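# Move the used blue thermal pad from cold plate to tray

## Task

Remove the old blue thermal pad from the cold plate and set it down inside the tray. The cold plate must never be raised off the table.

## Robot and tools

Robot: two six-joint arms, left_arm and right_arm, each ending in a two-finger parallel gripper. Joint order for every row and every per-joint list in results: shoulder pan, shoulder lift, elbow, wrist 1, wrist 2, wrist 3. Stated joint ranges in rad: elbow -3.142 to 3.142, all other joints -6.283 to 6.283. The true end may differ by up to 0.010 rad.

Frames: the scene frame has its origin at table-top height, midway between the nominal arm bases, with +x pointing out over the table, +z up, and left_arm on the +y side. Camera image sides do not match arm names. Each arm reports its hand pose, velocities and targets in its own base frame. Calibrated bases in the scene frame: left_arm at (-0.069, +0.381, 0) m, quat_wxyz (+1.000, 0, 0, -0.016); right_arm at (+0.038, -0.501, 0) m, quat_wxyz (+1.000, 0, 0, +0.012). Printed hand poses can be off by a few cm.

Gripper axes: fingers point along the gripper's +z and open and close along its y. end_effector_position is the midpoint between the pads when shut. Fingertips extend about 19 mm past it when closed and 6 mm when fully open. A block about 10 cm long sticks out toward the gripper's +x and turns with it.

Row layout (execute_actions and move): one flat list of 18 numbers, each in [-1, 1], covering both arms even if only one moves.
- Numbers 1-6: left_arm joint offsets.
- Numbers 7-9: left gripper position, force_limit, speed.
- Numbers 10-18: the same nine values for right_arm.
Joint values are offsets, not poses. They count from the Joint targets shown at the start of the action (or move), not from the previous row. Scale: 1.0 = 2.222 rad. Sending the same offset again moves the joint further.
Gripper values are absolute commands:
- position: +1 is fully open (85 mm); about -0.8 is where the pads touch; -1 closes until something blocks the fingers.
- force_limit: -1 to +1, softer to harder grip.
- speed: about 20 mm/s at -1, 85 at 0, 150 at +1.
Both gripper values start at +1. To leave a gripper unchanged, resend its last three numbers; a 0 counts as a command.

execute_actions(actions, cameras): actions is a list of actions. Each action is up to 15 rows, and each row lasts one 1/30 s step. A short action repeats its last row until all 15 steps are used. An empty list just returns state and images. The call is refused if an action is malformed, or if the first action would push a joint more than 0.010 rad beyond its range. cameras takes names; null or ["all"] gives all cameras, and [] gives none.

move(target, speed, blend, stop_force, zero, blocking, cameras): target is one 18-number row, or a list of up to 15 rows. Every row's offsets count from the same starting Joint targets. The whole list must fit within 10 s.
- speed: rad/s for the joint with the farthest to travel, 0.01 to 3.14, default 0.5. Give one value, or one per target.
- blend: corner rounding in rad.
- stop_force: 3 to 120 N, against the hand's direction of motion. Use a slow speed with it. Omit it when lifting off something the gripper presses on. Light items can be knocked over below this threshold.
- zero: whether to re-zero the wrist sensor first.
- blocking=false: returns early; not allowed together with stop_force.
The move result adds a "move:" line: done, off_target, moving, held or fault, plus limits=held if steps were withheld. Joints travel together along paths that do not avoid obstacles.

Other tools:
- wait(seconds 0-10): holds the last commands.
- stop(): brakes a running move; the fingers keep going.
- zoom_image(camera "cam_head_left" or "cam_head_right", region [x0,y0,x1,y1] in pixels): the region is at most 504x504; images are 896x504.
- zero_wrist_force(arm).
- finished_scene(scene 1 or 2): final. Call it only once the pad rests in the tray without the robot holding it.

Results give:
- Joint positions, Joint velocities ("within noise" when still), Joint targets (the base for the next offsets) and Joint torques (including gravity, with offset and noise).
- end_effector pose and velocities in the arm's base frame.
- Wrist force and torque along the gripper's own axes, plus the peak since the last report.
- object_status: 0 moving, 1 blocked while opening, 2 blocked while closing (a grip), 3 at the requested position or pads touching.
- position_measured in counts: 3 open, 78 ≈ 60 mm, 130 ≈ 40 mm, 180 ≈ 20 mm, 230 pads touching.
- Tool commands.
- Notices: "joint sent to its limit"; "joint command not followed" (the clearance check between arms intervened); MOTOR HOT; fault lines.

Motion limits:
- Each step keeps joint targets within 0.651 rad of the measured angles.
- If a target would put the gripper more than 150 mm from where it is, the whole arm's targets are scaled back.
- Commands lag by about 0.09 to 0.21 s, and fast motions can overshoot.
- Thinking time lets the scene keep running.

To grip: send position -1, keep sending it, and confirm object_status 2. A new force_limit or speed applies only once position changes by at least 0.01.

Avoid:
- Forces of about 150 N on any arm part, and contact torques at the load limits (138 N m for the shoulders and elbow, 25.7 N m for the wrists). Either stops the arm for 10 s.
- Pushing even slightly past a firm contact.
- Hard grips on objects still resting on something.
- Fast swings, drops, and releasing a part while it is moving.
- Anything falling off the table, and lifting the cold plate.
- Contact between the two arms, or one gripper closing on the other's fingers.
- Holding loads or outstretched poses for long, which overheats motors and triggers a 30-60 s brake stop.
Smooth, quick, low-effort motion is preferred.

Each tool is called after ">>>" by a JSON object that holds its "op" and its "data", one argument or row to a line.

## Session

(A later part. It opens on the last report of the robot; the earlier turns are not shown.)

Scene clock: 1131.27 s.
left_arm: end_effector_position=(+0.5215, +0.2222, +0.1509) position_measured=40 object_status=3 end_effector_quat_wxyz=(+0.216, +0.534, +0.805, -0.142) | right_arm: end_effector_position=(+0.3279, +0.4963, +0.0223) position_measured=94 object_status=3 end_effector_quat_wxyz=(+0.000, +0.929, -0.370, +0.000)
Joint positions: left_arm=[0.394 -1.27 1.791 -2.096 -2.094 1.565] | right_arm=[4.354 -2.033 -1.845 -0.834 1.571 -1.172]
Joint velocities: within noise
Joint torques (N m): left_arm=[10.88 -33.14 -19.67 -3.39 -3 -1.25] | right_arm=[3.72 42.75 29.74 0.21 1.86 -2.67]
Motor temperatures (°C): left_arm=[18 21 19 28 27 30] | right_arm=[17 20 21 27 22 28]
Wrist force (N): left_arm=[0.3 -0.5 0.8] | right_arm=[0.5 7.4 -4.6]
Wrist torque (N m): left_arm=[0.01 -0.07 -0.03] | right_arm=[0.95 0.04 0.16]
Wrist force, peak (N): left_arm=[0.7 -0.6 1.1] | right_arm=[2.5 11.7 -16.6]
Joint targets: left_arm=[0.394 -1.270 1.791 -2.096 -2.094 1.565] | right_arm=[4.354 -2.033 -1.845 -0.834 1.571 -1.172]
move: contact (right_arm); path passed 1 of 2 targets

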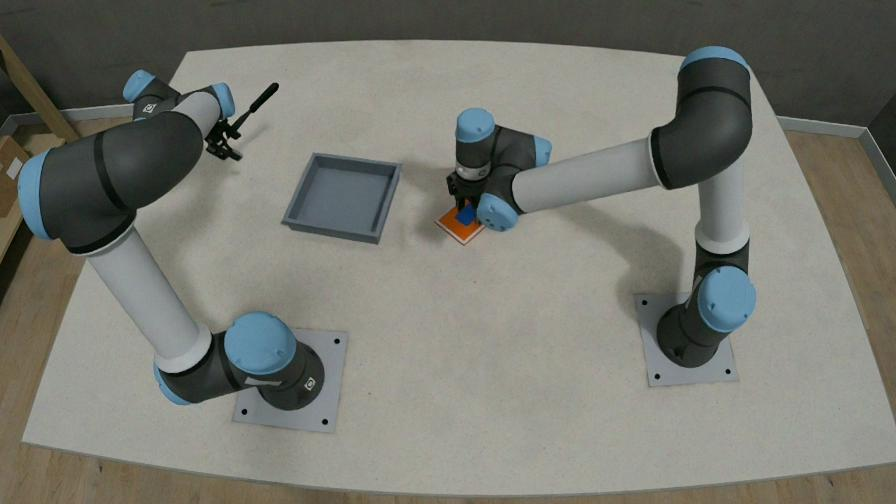

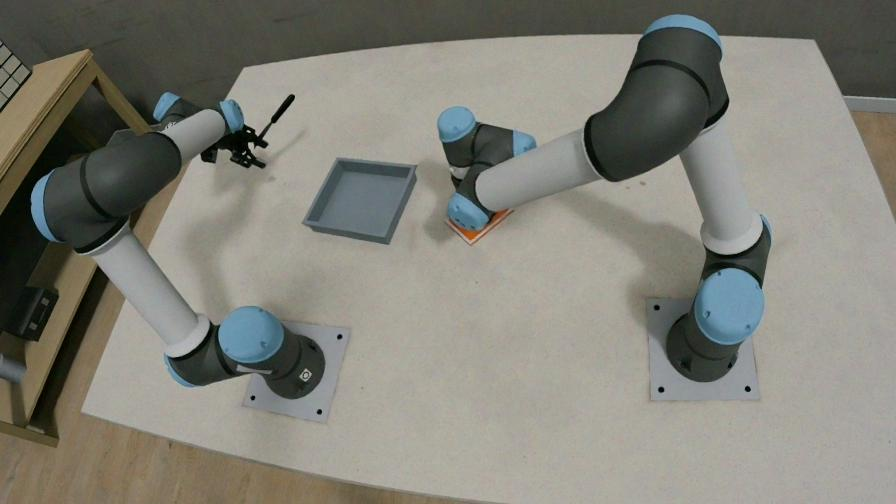

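>>> {"op": "move", "data": {
  "target": [0,0,0,0,0,0,0.7,-1,-1,0,0.0020,0.0011,-0.0031,0,0,0.28,-1,-1],
  "speed": 0.02,
  "cameras": []
}}

>>> {"op": "move", "data": {
  "target": [0,0,0,0,0,0,0.7,-1,-1,0,0,0,0,0,0,-1,-1,-1]
}}

>>> {"op": "zoom_image", "data": {
  "camera": "cam_head_left",
  "region": [430, 170, 520, 250]
}}

Scene clock: 1137.60 s.
left_arm: end_effector_position=(+0.5215, +0.2222, +0.1509) position_measured=40 object_status=3 end_effector_quat_wxyz=(+0.216, +0.534, +0.805, -0.142) | right_arm: end_effector_position=(+0.3280, +0.4964, +0.0250) position_measured=94 object_status=3 end_effector_quat_wxyz=(+0.000, +0.929, -0.370, +0.000)
Joint positions: left_arm=[0.394 -1.27 1.791 -2.096 -2.094 1.565] | right_arm=[4.354 -2.029 -1.843 -0.84 1.571 -1.172]
Joint velocities: within noise
Joint torques (N m): left_arm=[8.51 -31.6 -20.6 -4.24 -3.06 -1.08] | right_arm=[5.65 48.11 30.23 -0.02 1.79 -2.68]
Motor temperatures (°C): left_arm=[18 21 19 28 27 30] | right_arm=[17 20 21 27 22 28]
Wrist force (N): left_arm=[0.6 -0.4 0.8] | right_arm=[-0.7 5.1 1.2]
Wrist torque (N m): left_arm=[0.02 -0.12 -0.04] | right_arm=[0.77 0.04 0.12]
Wrist force, peak (N): left_arm=[0.6 -0.6 1.0] | right_arm=[0.4 7.5 -4.8]
Joint targets: left_arm=[0.394 -1.270 1.791 -2.096 -2.094 1.565] | right_arm=[4.354 -2.029 -1.843 -0.841 1.571 -1.172]
move: done
No camera images: "cameras" was empty.

Scene clock: 1139.70 s.
left_arm: end_effector_position=(+0.5215, +0.2222, +0.1509) position_measured=40 object_status=3 end_effector_quat_wxyz=(+0.216, +0.534, +0.805, -0.142) | right_arm: end_effector_position=(+0.3280, +0.4965, +0.0253) position_measured=183 object_status=0 end_effector_quat_wxyz=(+0.000, +0.929, -0.370, +0.000)
Joint positions: left_arm=[0.394 -1.27 1.791 -2.096 -2.094 1.565] | right_arm=[4.354 -2.029 -1.843 -0.841 1.571 -1.172]
Joint velocities: within noise
Joint torques (N m): left_arm=[9.31 -30.98 -19.76 -4.54 -3.05 -1] | right_arm=[5.04 3.55 -3.11 -0.82 1.74 -2.82]
Motor temperatures (°C): left_arm=[18 21 19 28 27 30] | right_arm=[17 20 21 27 22 28]
Wrist force (N): left_arm=[0.4 -0.4 0.9] | right_arm=[0.0 4.8 -52.9]
Wrist torque (N m): left_arm=[0.01 -0.08 -0.04] | right_arm=[0.77 0.01 0.14]
Wrist force, peak (N): left_arm=[0.6 -0.5 1.0] | right_arm=[-0.1 4.8 -53.4]
Joint targets: left_arm=[0.394 -1.270 1.791 -2.096 -2.094 1.565] | right_arm=[4.354 -2.029 -1.843 -0.841 1.571 -1.172]
move: done

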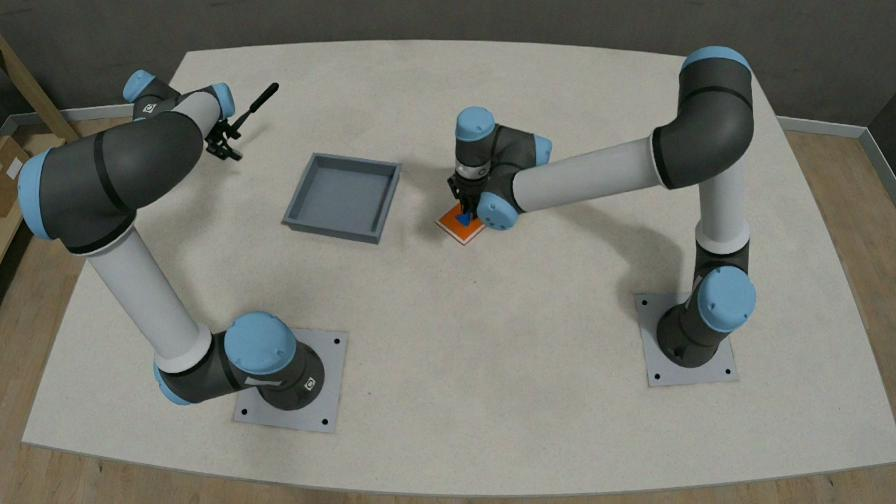

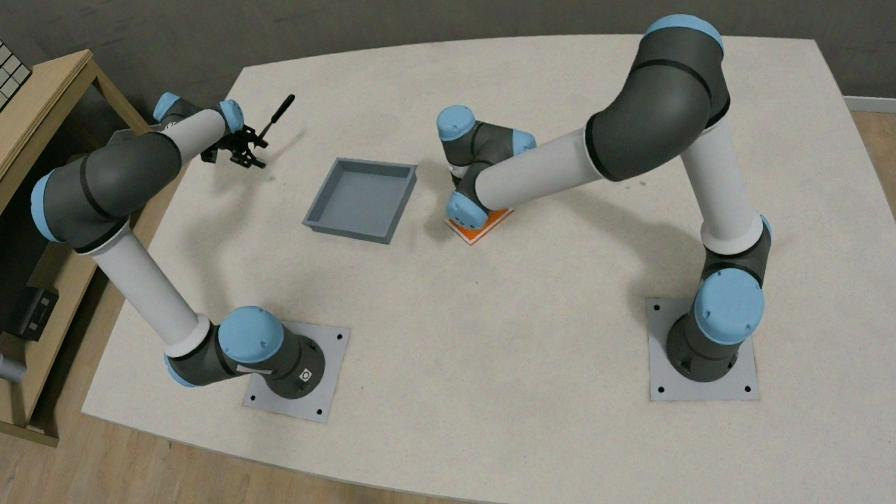

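Scaled by 5.600 from the camera's 896x504 image, which has a finer 1280x720 frame.

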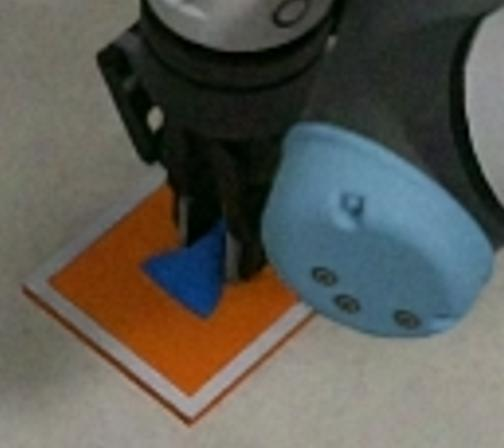

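>>> {"op": "move", "data": {
  "target": [0,0,0,0,0,0,0.7,-1,-1,0,0.0020,0.0011,-0.0031,0,0,-1,-1,-1],
  "speed": 0.02
}}

>>> {"op": "zoom_image", "data": {
  "camera": "cam_head_left",
  "region": [430, 170, 520, 250]
}}

Scene clock: 1143.63 s.
left_arm: end_effector_position=(+0.5215, +0.2222, +0.1509) position_measured=40 object_status=3 end_effector_quat_wxyz=(+0.216, +0.534, +0.805, -0.142) | right_arm: end_effector_position=(+0.3280, +0.4964, +0.0277) position_measured=183 object_status=2 end_effector_quat_wxyz=(+0.000, +0.929, -0.370, +0.000)
Joint positions: left_arm=[0.394 -1.27 1.791 -2.096 -2.094 1.565] | right_arm=[4.354 -2.025 -1.841 -0.847 1.571 -1.172]
Joint velocities: within noise
Joint torques (N m): left_arm=[8.21 -30.7 -20.65 -4.86 -3.3 -1.22] | right_arm=[5.23 48.86 32.65 0.25 2.02 -2.77]
Motor temperatures (°C): left_arm=[18 21 19 28 27 30] | right_arm=[17 20 21 27 22 28]
Wrist force (N): left_arm=[0.4 -0.2 0.9] | right_arm=[-1.1 4.6 1.7]
Wrist torque (N m): left_arm=[0.05 -0.10 -0.03] | right_arm=[0.75 0.05 0.13]
Wrist force, peak (N): left_arm=[0.6 -0.7 1.1] | right_arm=[-0.4 4.0 -55.9]
Joint targets: left_arm=[0.394 -1.270 1.791 -2.096 -2.094 1.565] | right_arm=[4.354 -2.024 -1.840 -0.848 1.571 -1.172]
move: done

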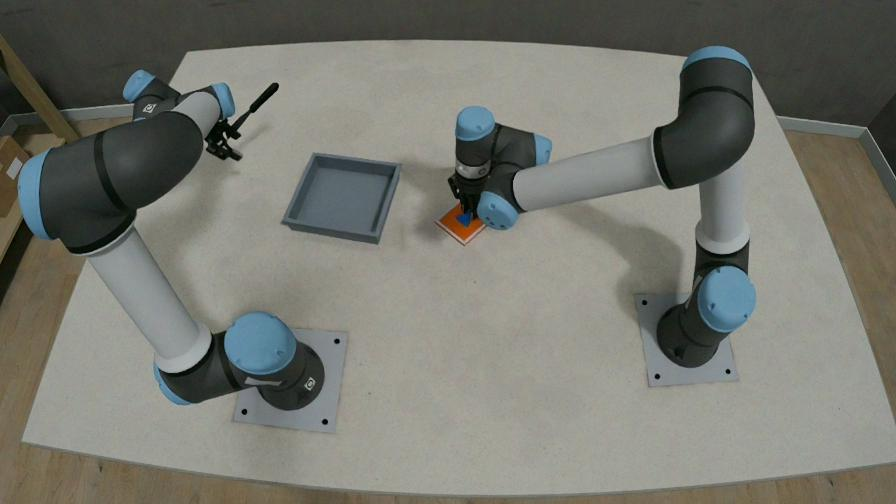

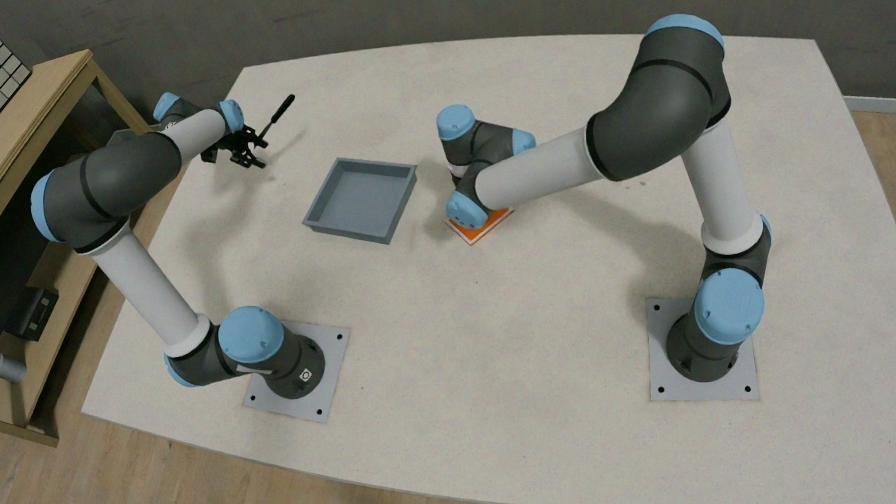

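Scaled by 5.600 from the camera's 896x504 image, which has a finer 1280x720 frame.

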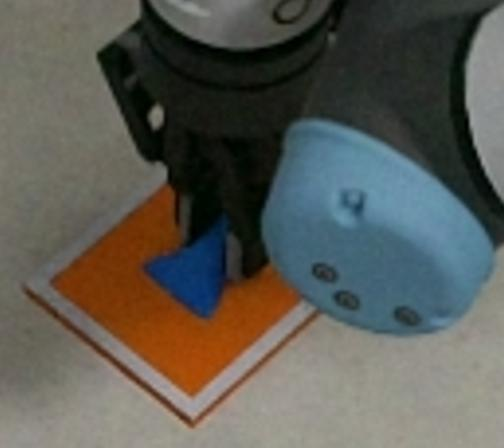

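>>> {"op": "move", "data": {
  "target": [0,0,0,0,0,0,0.7,-1,-1,0,0.0069,0.0039,-0.0108,0,0,-1,-1,-1],
  "speed": 0.03
}}

>>> {"op": "zoom_image", "data": {
  "camera": "cam_head_left",
  "region": [430, 170, 520, 250]
}}

>>> {"op": "zoom_image", "data": {
  "camera": "cam_head_right",
  "region": [430, 170, 520, 250]
}}

Scene clock: 1147.23 s.
left_arm: end_effector_position=(+0.5215, +0.2222, +0.1509) position_measured=40 object_status=3 end_effector_quat_wxyz=(+0.216, +0.534, +0.805, -0.142) | right_arm: end_effector_position=(+0.3281, +0.4967, +0.0378) position_measured=183 object_status=2 end_effector_quat_wxyz=(+0.000, +0.929, -0.370, +0.000)
Joint positions: left_arm=[0.394 -1.27 1.791 -2.096 -2.094 1.565] | right_arm=[4.354 -2.009 -1.832 -0.871 1.571 -1.172]
Joint velocities: within noise
Joint torques (N m): left_arm=[7.86 -31.29 -21.98 -5.15 -2.97 -1.21] | right_arm=[-3.32 47.08 30.88 0.26 1.87 -2.84]
Motor temperatures (°C): left_arm=[18 21 19 28 27 30] | right_arm=[17 20 21 27 22 28]
Wrist force (N): left_arm=[0.4 -0.6 0.8] | right_arm=[-0.9 4.5 1.6]
Wrist torque (N m): left_arm=[-0.01 -0.09 -0.04] | right_arm=[0.71 0.06 0.12]
Wrist force, peak (N): left_arm=[0.7 -0.5 1.0] | right_arm=[-1.2 4.7 1.9]
Joint targets: left_arm=[0.394 -1.270 1.791 -2.096 -2.094 1.565] | right_arm=[4.354 -2.009 -1.832 -0.872 1.571 -1.172]
move: done

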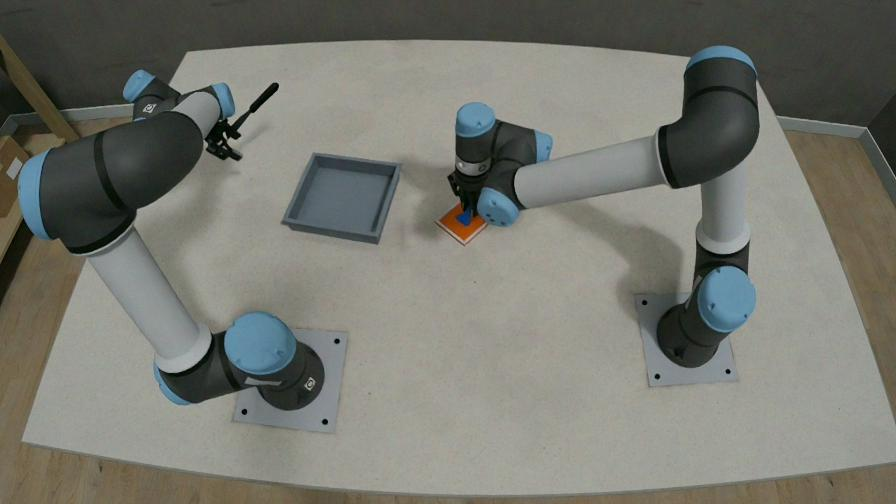

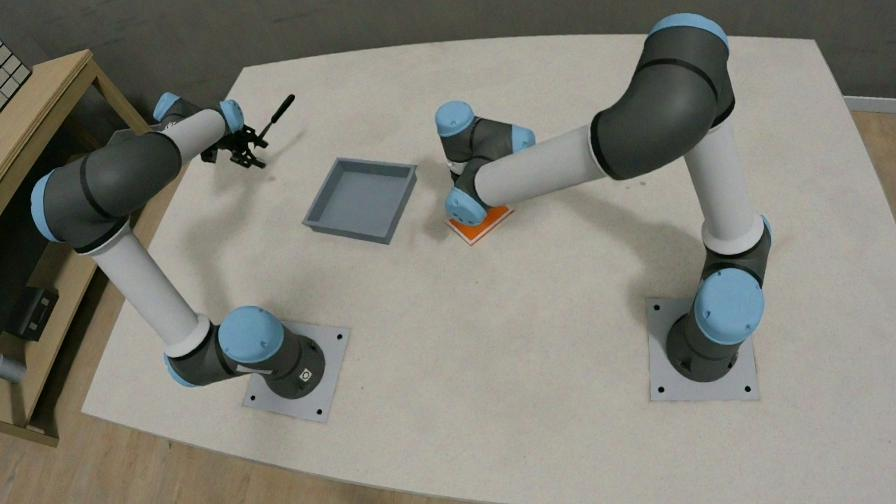

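Scaled by 5.600 from the camera's 896x504 image, which has a finer 1280x720 frame.

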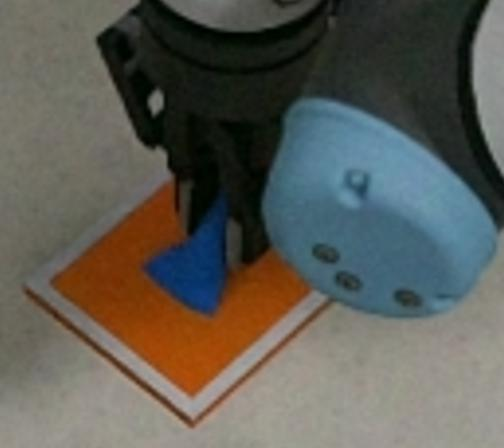

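Scaled by 5.600 from the camera's 896x504 image, which has a finer 1280x720 frame.

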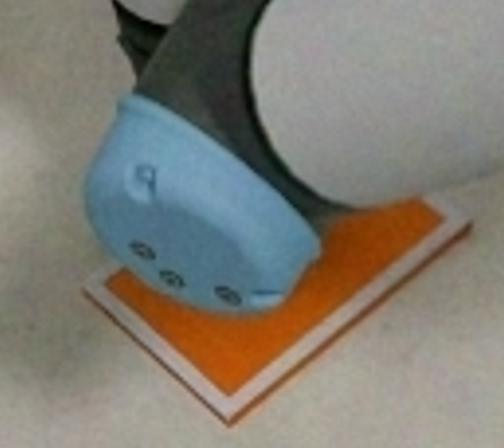

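>>> {"op": "move", "data": {
  "target": [0,0,0,0,0,0,0.7,-1,-1,0,0.0069,0.0039,-0.0108,0,0,-1,-1,-1],
  "speed": 0.03
}}

>>> {"op": "zoom_image", "data": {
  "camera": "cam_head_left",
  "region": [430, 170, 520, 250]
}}

>>> {"op": "zoom_image", "data": {
  "camera": "cam_head_right",
  "region": [430, 170, 520, 250]
}}

Scene clock: 1151.37 s.
left_arm: end_effector_position=(+0.5215, +0.2222, +0.1509) position_measured=40 object_status=3 end_effector_quat_wxyz=(+0.216, +0.534, +0.805, -0.142) | right_arm: end_effector_position=(+0.3281, +0.4968, +0.0478) position_measured=183 object_status=2 end_effector_quat_wxyz=(+0.000, +0.929, -0.370, +0.000)
Joint positions: left_arm=[0.394 -1.27 1.791 -2.096 -2.094 1.565] | right_arm=[4.354 -1.994 -1.823 -0.895 1.571 -1.172]
Joint velocities: within noise
Joint torques (N m): left_arm=[8.79 -32.42 -22.58 -5.35 -3.1 -1.17] | right_arm=[-5.33 46.33 31.25 0.09 1.85 -2.82]
Motor temperatures (°C): left_arm=[18 21 19 28 27 30] | right_arm=[17 20 21 27 22 28]
Wrist force (N): left_arm=[0.6 -0.4 0.7] | right_arm=[-1.2 4.6 2.0]
Wrist torque (N m): left_arm=[0.02 -0.13 -0.04] | right_arm=[0.71 0.06 0.12]
Wrist force, peak (N): left_arm=[0.6 -0.8 1.0] | right_arm=[-1.1 4.9 1.7]
Joint targets: left_arm=[0.394 -1.270 1.791 -2.096 -2.094 1.565] | right_arm=[4.354 -1.994 -1.823 -0.896 1.571 -1.172]
move: done

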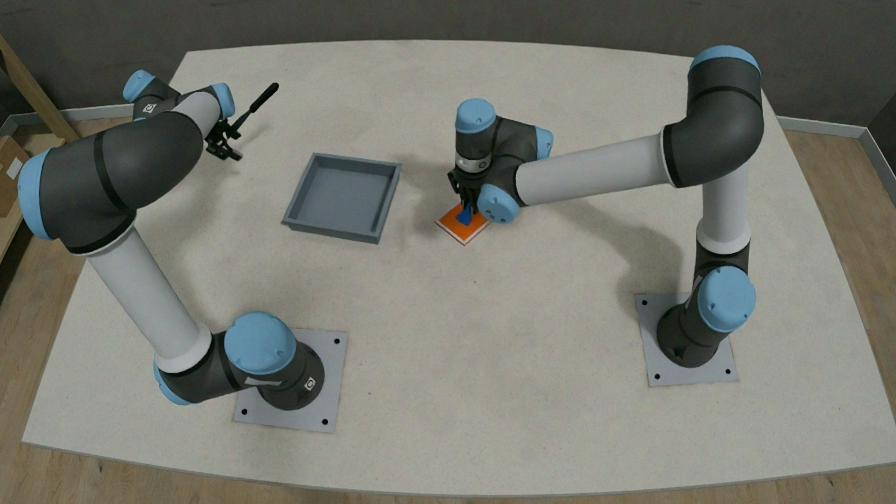

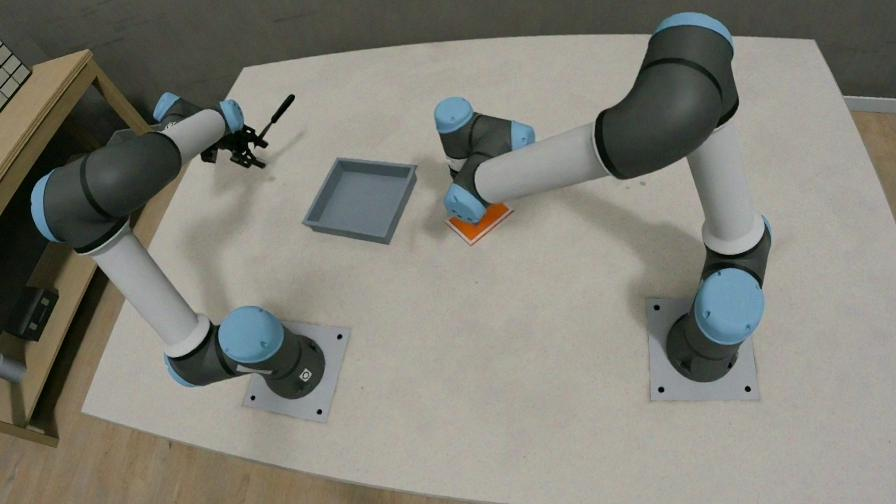

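Scaled by 5.600 from the camera's 896x504 image, which has a finer 1280x720 frame.

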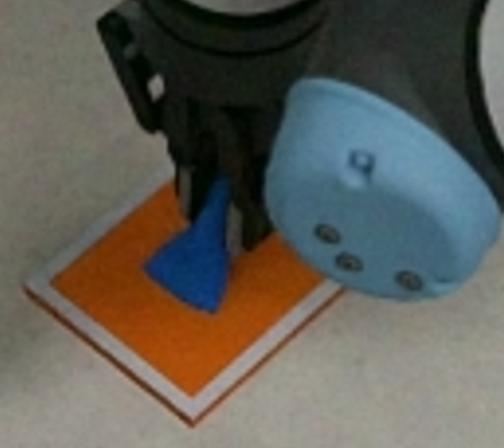

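Scaled by 5.600 from the camera's 896x504 image, which has a finer 1280x720 frame.

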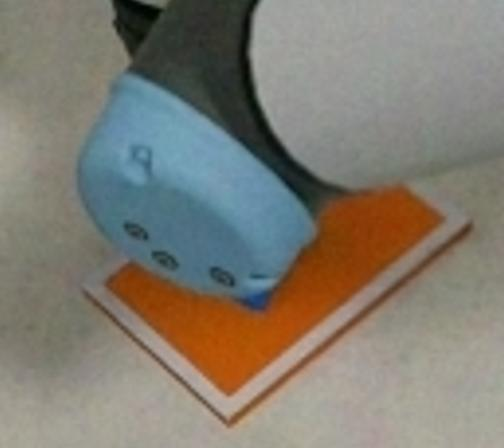

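>>> {"op": "move", "data": {
  "target": [0,0,0,0,0,0,0.7,-1,-1,0,0.0103,0.0058,-0.0162,0,0,-1,-1,-1],
  "speed": 0.03
}}

>>> {"op": "zoom_image", "data": {
  "camera": "cam_head_left",
  "region": [430, 170, 520, 250]
}}

>>> {"op": "zoom_image", "data": {
  "camera": "cam_head_right",
  "region": [430, 170, 520, 250]
}}

Scene clock: 1156.33 s.
left_arm: end_effector_position=(+0.5215, +0.2222, +0.1509) position_measured=40 object_status=3 end_effector_quat_wxyz=(+0.216, +0.534, +0.805, -0.142) | right_arm: end_effector_position=(+0.3280, +0.4964, +0.0628) position_measured=183 object_status=2 end_effector_quat_wxyz=(+0.000, +0.929, -0.370, +0.000)
Joint positions: left_arm=[0.394 -1.27 1.791 -2.096 -2.094 1.565] | right_arm=[4.354 -1.971 -1.81 -0.931 1.571 -1.172]
Joint velocities: within noise
Joint torques (N m): left_arm=[6.64 -31.69 -22.84 -4.94 -3.06 -1.15] | right_arm=[-6.12 45.82 31.16 0.1 1.77 -2.73]
Motor temperatures (°C): left_arm=[18 21 19 28 27 30] | right_arm=[17 20 21 27 22 28]
Wrist force (N): left_arm=[0.4 -0.4 0.8] | right_arm=[-0.9 4.4 1.8]
Wrist torque (N m): left_arm=[0.02 -0.09 -0.04] | right_arm=[0.68 0.04 0.13]
Wrist force, peak (N): left_arm=[0.7 -0.7 1.0] | right_arm=[-1.3 4.9 2.0]
Joint targets: left_arm=[0.394 -1.270 1.791 -2.096 -2.094 1.565] | right_arm=[4.354 -1.971 -1.810 -0.932 1.571 -1.172]
move: done

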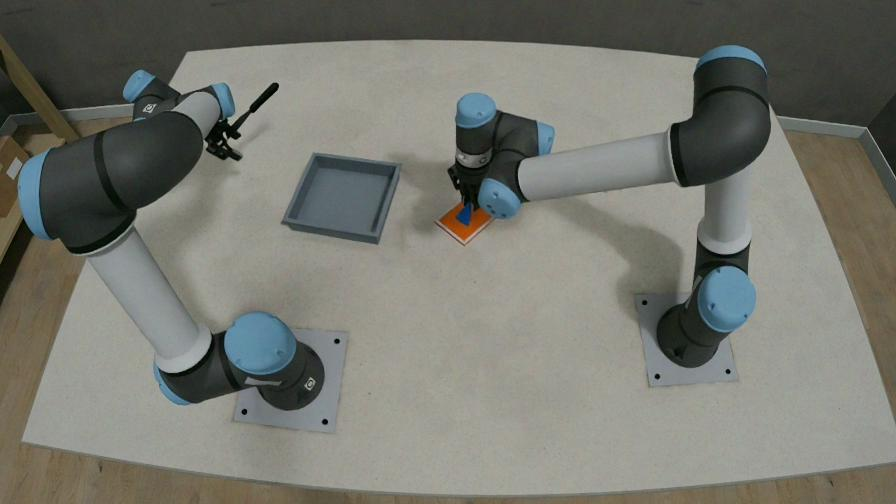

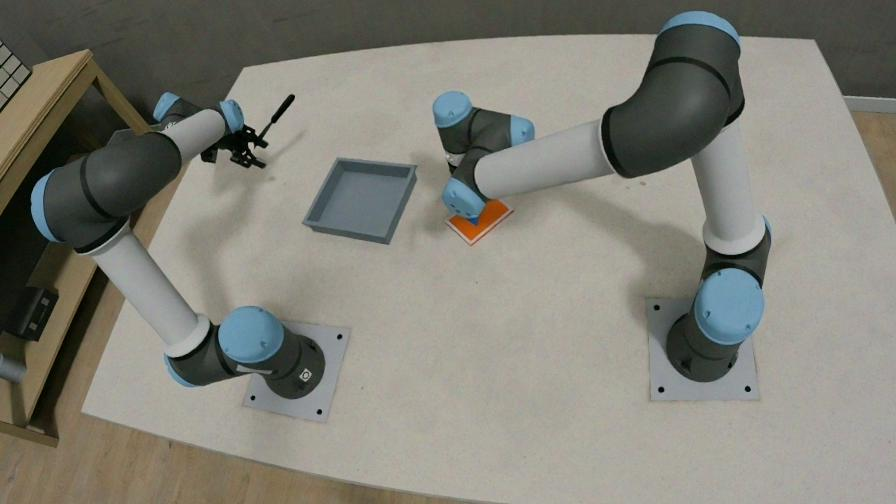

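Scaled by 5.600 from the camera's 896x504 image, which has a finer 1280x720 frame.

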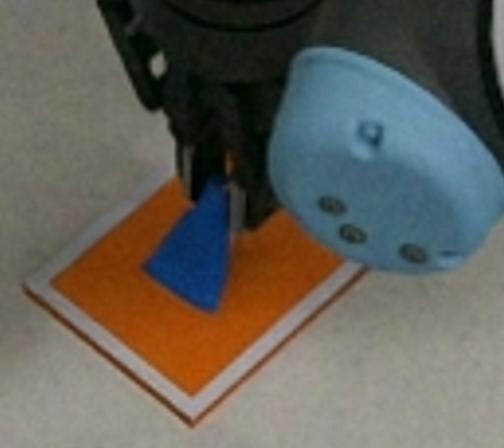

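Scaled by 5.600 from the camera's 896x504 image, which has a finer 1280x720 frame.

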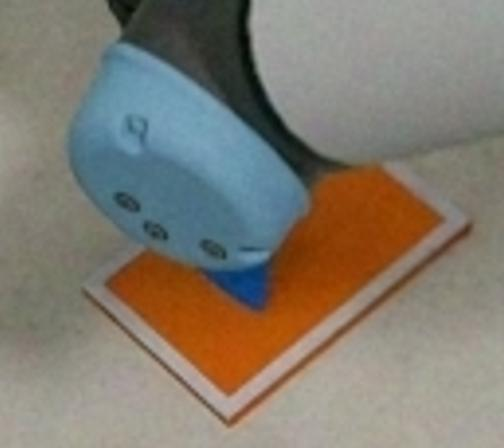

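>>> {"op": "move", "data": {
  "target": [0,0,0,0,0,0,0.7,-1,-1,0,0.0069,0.0039,-0.0108,0,0,-1,-1,-1],
  "speed": 0.03
}}

>>> {"op": "zoom_image", "data": {
  "camera": "cam_head_left",
  "region": [430, 170, 520, 250]
}}

>>> {"op": "zoom_image", "data": {
  "camera": "cam_head_right",
  "region": [430, 170, 520, 250]
}}

Scene clock: 1161.47 s.
left_arm: end_effector_position=(+0.5215, +0.2222, +0.1509) position_measured=40 object_status=3 end_effector_quat_wxyz=(+0.216, +0.534, +0.805, -0.142) | right_arm: end_effector_position=(+0.3278, +0.4960, +0.0729) position_measured=183 object_status=2 end_effector_quat_wxyz=(+0.000, +0.929, -0.370, +0.000)
Joint positions: left_arm=[0.394 -1.27 1.791 -2.096 -2.094 1.565] | right_arm=[4.354 -1.956 -1.802 -0.955 1.571 -1.172]
Joint velocities: within noise
Joint torques (N m): left_arm=[5.44 -30.76 -23.34 -4.77 -3.12 -1.19] | right_arm=[-4.7 46.63 34.12 -0.13 2.08 -2.56]
Motor temperatures (°C): left_arm=[18 21 19 28 27 30] | right_arm=[17 20 21 27 22 28]
Wrist force (N): left_arm=[0.2 -0.4 0.9] | right_arm=[-0.9 4.7 1.1]
Wrist torque (N m): left_arm=[0.02 -0.06 -0.03] | right_arm=[0.70 0.07 0.13]
Wrist force, peak (N): left_arm=[0.6 -0.6 1.1] | right_arm=[-0.9 4.9 2.1]
Joint targets: left_arm=[0.394 -1.270 1.791 -2.096 -2.094 1.565] | right_arm=[4.354 -1.955 -1.802 -0.956 1.571 -1.172]
move: done

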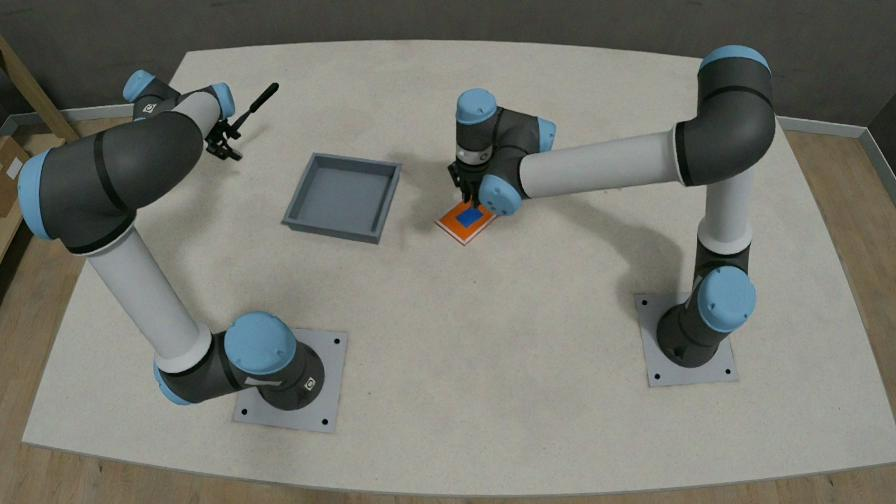

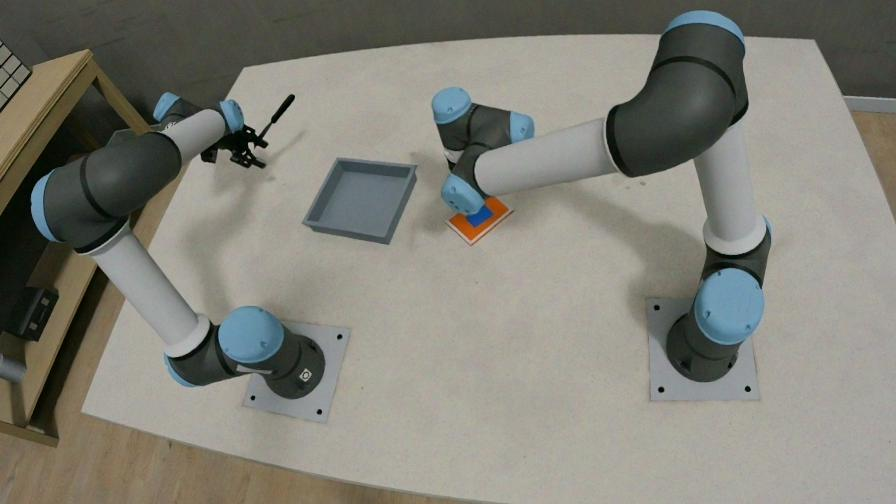

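Scaled by 5.600 from the camera's 896x504 image, which has a finer 1280x720 frame.

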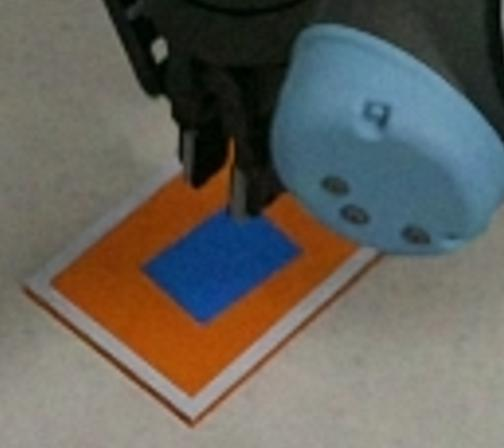

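Scaled by 5.600 from the camera's 896x504 image, which has a finer 1280x720 frame.

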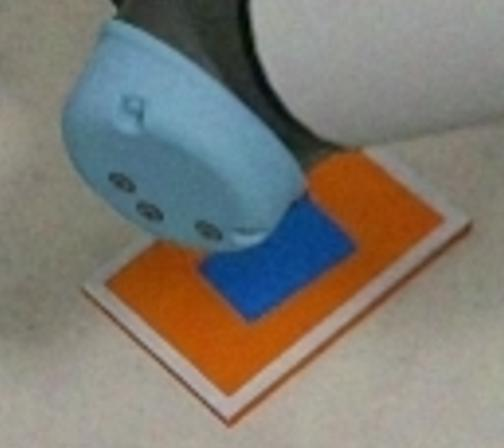

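>>> {"op": "move", "data": {
  "target": [0,0,0,0,0,0,0.7,-1,-1,-0.0041,-0.0254,-0.0165,0.0421,0,-0.0041,0.15,-1,-1],
  "speed": 0.1
}}

>>> {"op": "zoom_image", "data": {
  "camera": "cam_head_left",
  "region": [430, 170, 520, 250]
}}

Scene clock: 1182.60 s.
left_arm: end_effector_position=(+0.5215, +0.2222, +0.1509) position_measured=40 object_status=3 end_effector_quat_wxyz=(+0.216, +0.534, +0.805, -0.142) | right_arm: end_effector_position=(+0.3322, +0.4926, +0.0347) position_measured=110 object_status=0 end_effector_quat_wxyz=(+0.000, +0.929, -0.370, +0.000)
Joint positions: left_arm=[0.394 -1.27 1.791 -2.096 -2.094 1.565] | right_arm=[4.345 -2.012 -1.838 -0.862 1.571 -1.181]
Joint velocities: within noise
Joint torques (N m): left_arm=[3.33 -32.64 -24.62 -4.51 -2.86 -1.31] | right_arm=[-6.29 26.9 12.54 5.39 1.91 -2.95]
Motor temperatures (°C): left_arm=[18 21 19 28 27 30] | right_arm=[17 20 21 27 22 28]
Wrist force (N): left_arm=[0.4 -0.3 0.8] | right_arm=[-0.7 4.6 1.2]
Wrist torque (N m): left_arm=[0.04 -0.08 -0.04] | right_arm=[0.70 0.04 0.13]
Wrist force, peak (N): left_arm=[0.8 -0.7 1.0] | right_arm=[-1.1 5.1 1.3]
Joint targets: left_arm=[0.394 -1.270 1.791 -2.096 -2.094 1.565] | right_arm=[4.345 -2.012 -1.838 -0.862 1.571 -1.181]
move: done

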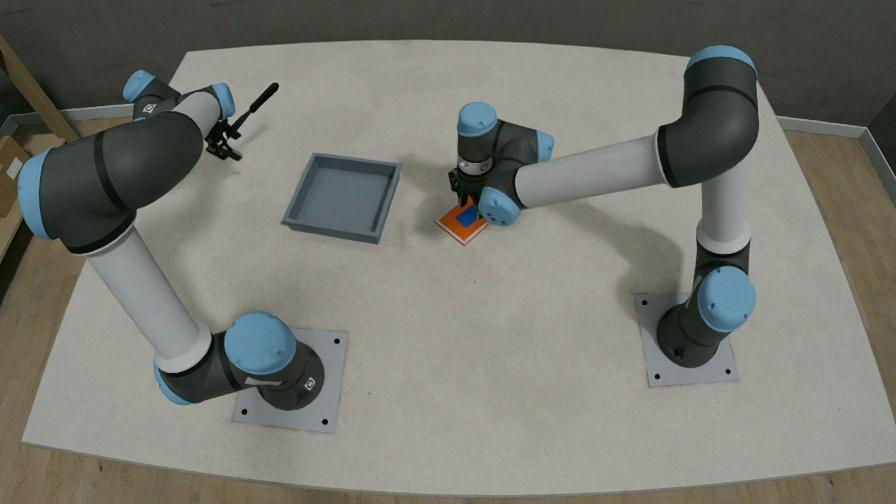

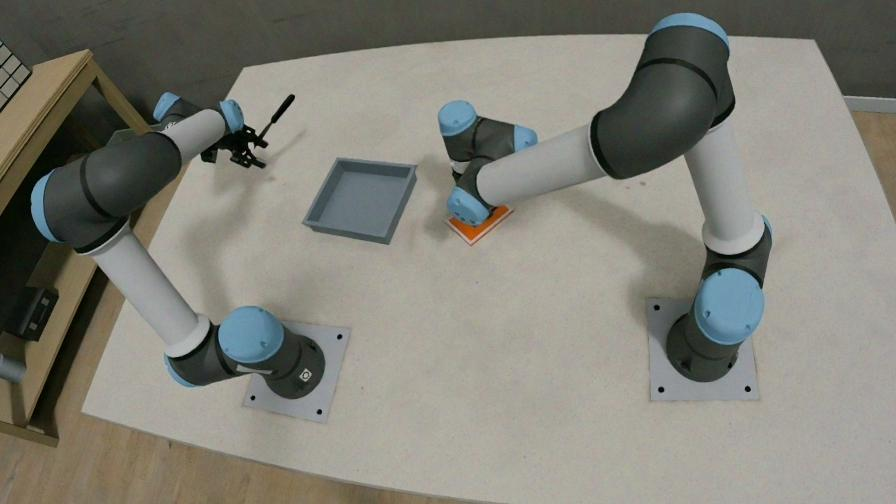

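Scaled by 5.600 from the camera's 896x504 image, which has a finer 1280x720 frame.

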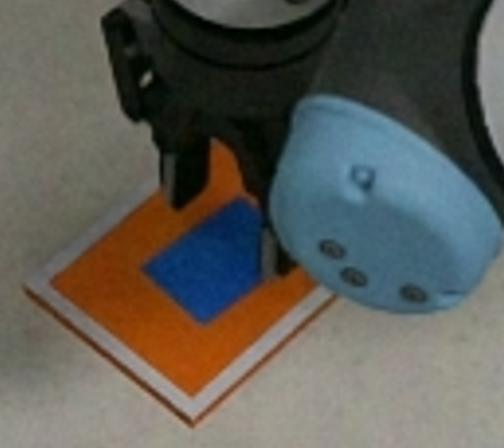

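>>> {"op": "execute_actions", "data": {
  "actions": []
}}

>>> {"op": "zoom_image", "data": {
  "camera": "cam_head_left",
  "region": [430, 170, 520, 250]
}}

Scene clock: 1200.63 s.
left_arm: end_effector_position=(+0.5215, +0.2222, +0.1509) position_measured=40 object_status=3 end_effector_quat_wxyz=(+0.216, +0.534, +0.805, -0.142) | right_arm: end_effector_position=(+0.3322, +0.4926, +0.0347) position_measured=110 object_status=3 end_effector_quat_wxyz=(+0.000, +0.929, -0.370, +0.000)
Joint positions: left_arm=[0.394 -1.27 1.791 -2.096 -2.094 1.565] | right_arm=[4.345 -2.012 -1.838 -0.862 1.571 -1.181]
Joint velocities: within noise
Joint torques (N m): left_arm=[1.72 -34.52 -26.44 -4.22 -3.12 -1.07] | right_arm=[-4.12 29.55 30.23 3.06 1.88 -2.82]
Motor temperatures (°C): left_arm=[18 21 19 28 27 30] | right_arm=[17 20 21 27 22 28]
Wrist force (N): left_arm=[0.6 -0.6 0.9] | right_arm=[-0.5 4.6 1.1]
Wrist torque (N m): left_arm=[-0.01 -0.12 -0.03] | right_arm=[0.70 0.01 0.12]
Wrist force, peak (N): left_arm=[0.5 -0.7 1.2] | right_arm=[-1.0 5.1 1.3]
Joint targets: left_arm=[0.394 -1.270 1.791 -2.096 -2.094 1.565] | right_arm=[4.345 -2.012 -1.838 -0.862 1.571 -1.181]
Tool commands: left_gripper/position=+0.7 left_gripper/force_limit=-1.0 left_gripper/speed=-1.0 right_gripper/position=+0.15 right_gripper/force_limit=-1.0 right_gripper/speed=-1.0

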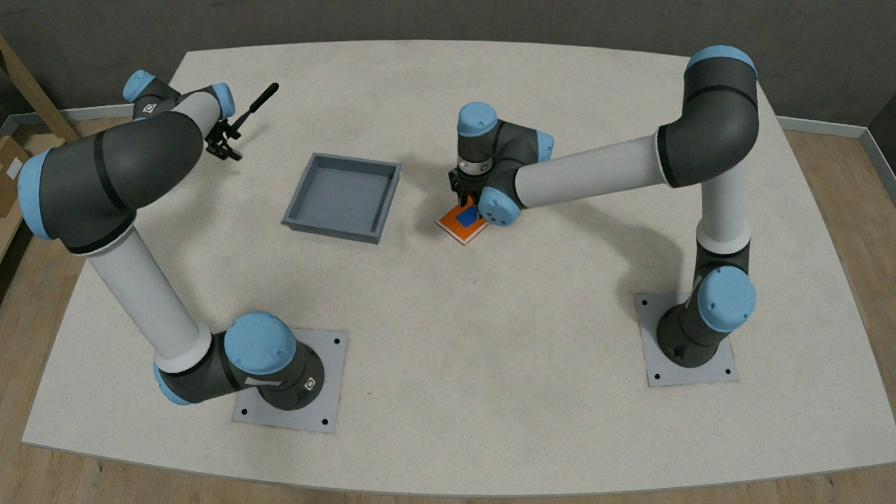

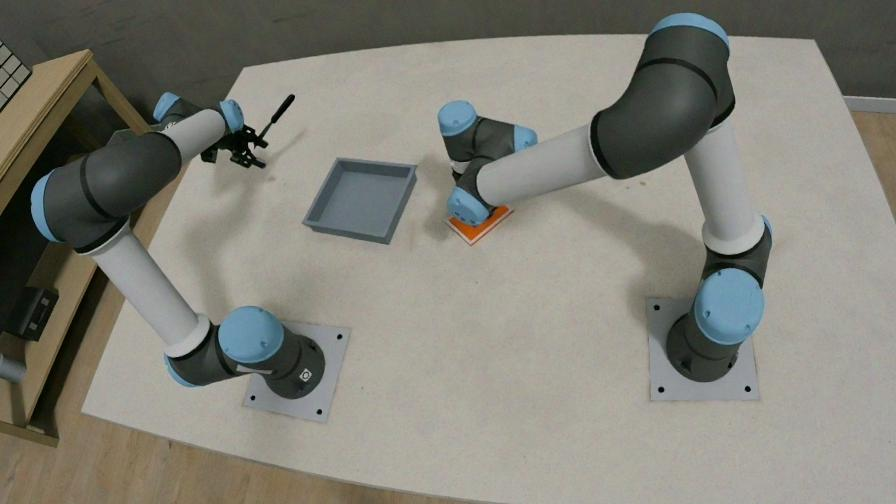

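Scaled by 5.600 from the camera's 896x504 image, which has a finer 1280x720 frame.

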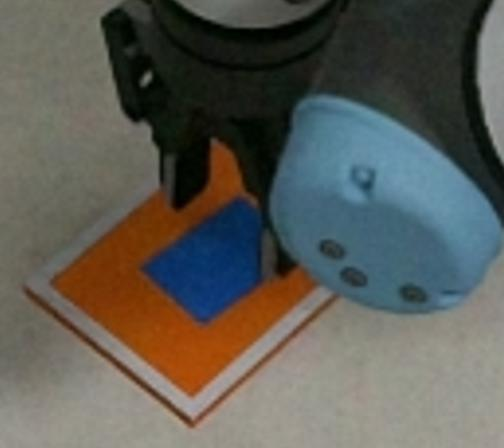

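>>> {"op": "move", "data": {
  "target": [0,0,0,0,0,0,0.7,-1,-1, 0.01301,-0.0027,0.00435,-0.00175,0,0.01301,0.15,-1,-1],
  "speed": 0.1,
  "cameras": ["cam_head_left"]
}}

>>> {"op": "zoom_image", "data": {
  "camera": "cam_head_left",
  "region": [430, 170, 520, 250]
}}

Scene clock: 1219.03 s.
left_arm: end_effector_position=(+0.5215, +0.2222, +0.1509) position_measured=40 object_status=3 end_effector_quat_wxyz=(+0.216, +0.534, +0.805, -0.142) | right_arm: end_effector_position=(+0.3190, +0.5048, +0.0346) position_measured=110 object_status=3 end_effector_quat_wxyz=(+0.000, +0.929, -0.370, +0.000)
Joint positions: left_arm=[0.394 -1.27 1.791 -2.096 -2.094 1.565] | right_arm=[4.374 -2.018 -1.829 -0.866 1.571 -1.152]
Joint velocities: within noise
Joint torques (N m): left_arm=[0.4 -34.66 -25.85 -3.74 -3.06 -0.99] | right_arm=[5 27.26 30.45 -0.13 1.5 2.72]
Motor temperatures (°C): left_arm=[18 21 19 28 27 30] | right_arm=[17 20 21 27 22 28]
Wrist force (N): left_arm=[0.9 -0.3 0.9] | right_arm=[-1.0 4.8 1.2]
Wrist torque (N m): left_arm=[0.03 -0.17 -0.03] | right_arm=[0.73 0.10 0.12]
Wrist force, peak (N): left_arm=[0.6 -0.7 1.0] | right_arm=[-0.9 5.0 1.3]
Joint targets: left_arm=[0.394 -1.270 1.791 -2.096 -2.094 1.565] | right_arm=[4.374 -2.018 -1.829 -0.866 1.571 -1.152]
move: done
Images, in order (width x height): cam_head_left 896x504.

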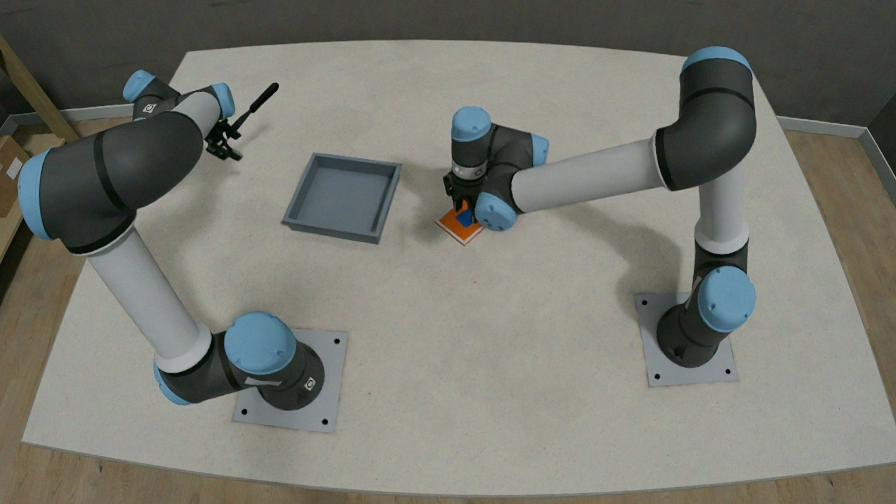

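Scaled by 5.600 from the camera's 896x504 image, which has a finer 1280x720 frame.

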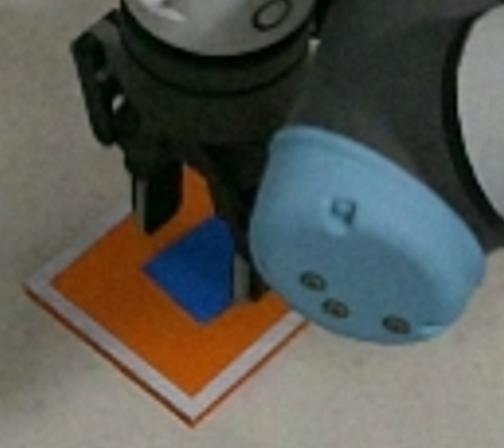

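>>> {"op": "move", "data": {
  "target": [0,0,0,0,0,0,0.7,-1,-1, 0,-0.01092,-0.0051,0.01603,0,0,0.15,-1,-1],
  "speed": 0.015,
  "stop_force": 3,
  "cameras": ["cam_head_left"]
}}

>>> {"op": "zoom_image", "data": {
  "camera": "cam_head_left",
  "region": [430, 170, 520, 250]
}}

Scene clock: 1225.20 s.
left_arm: end_effector_position=(+0.5215, +0.2222, +0.1509) position_measured=40 object_status=3 end_effector_quat_wxyz=(+0.216, +0.534, +0.805, -0.142) | right_arm: end_effector_position=(+0.3189, +0.5051, +0.0234) position_measured=110 object_status=3 end_effector_quat_wxyz=(+0.000, +0.929, -0.370, +0.000)
Joint positions: left_arm=[0.394 -1.27 1.791 -2.096 -2.094 1.565] | right_arm=[4.374 -2.036 -1.837 -0.839 1.571 -1.152]
Joint velocities: within noise
Joint torques (N m): left_arm=[1.14 -35.03 -25.22 -3.68 -2.71 -0.99] | right_arm=[5.76 42.29 28.82 0.21 1.65 2.86]
Motor temperatures (°C): left_arm=[18 21 19 28 27 30] | right_arm=[17 20 21 27 22 28]
Wrist force (N): left_arm=[0.6 -0.4 0.9] | right_arm=[0.1 6.9 -4.4]
Wrist torque (N m): left_arm=[0.02 -0.13 -0.04] | right_arm=[0.85 0.11 0.15]
Wrist force, peak (N): left_arm=[0.6 -0.6 1.1] | right_arm=[1.8 9.8 -13.2]
Joint targets: left_arm=[0.394 -1.270 1.791 -2.096 -2.094 1.565] | right_arm=[4.374 -2.036 -1.837 -0.839 1.571 -1.152]
move: contact (right_arm)
Images, in order (width x height): cam_head_left 896x504.

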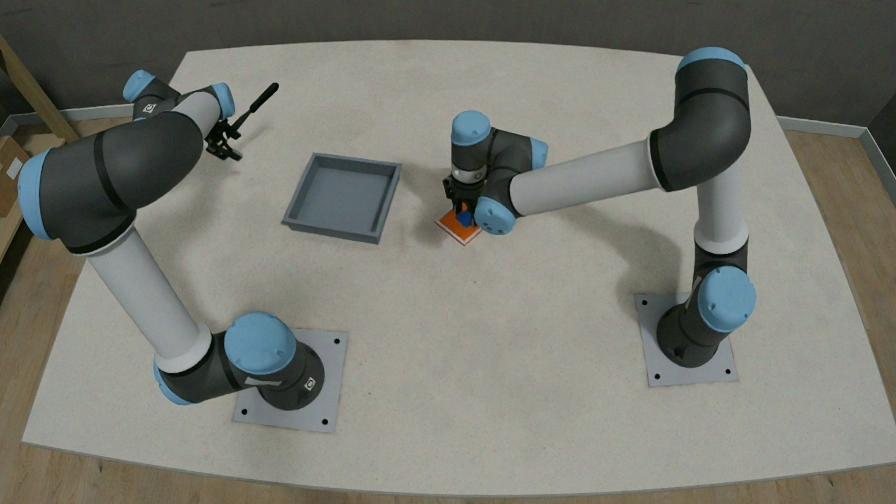

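Scaled by 5.600 from the camera's 896x504 image, which has a finer 1280x720 frame.

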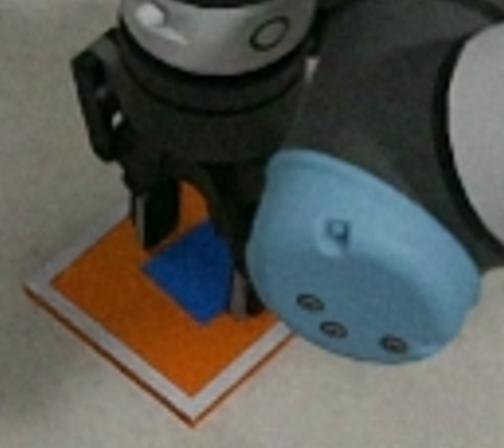

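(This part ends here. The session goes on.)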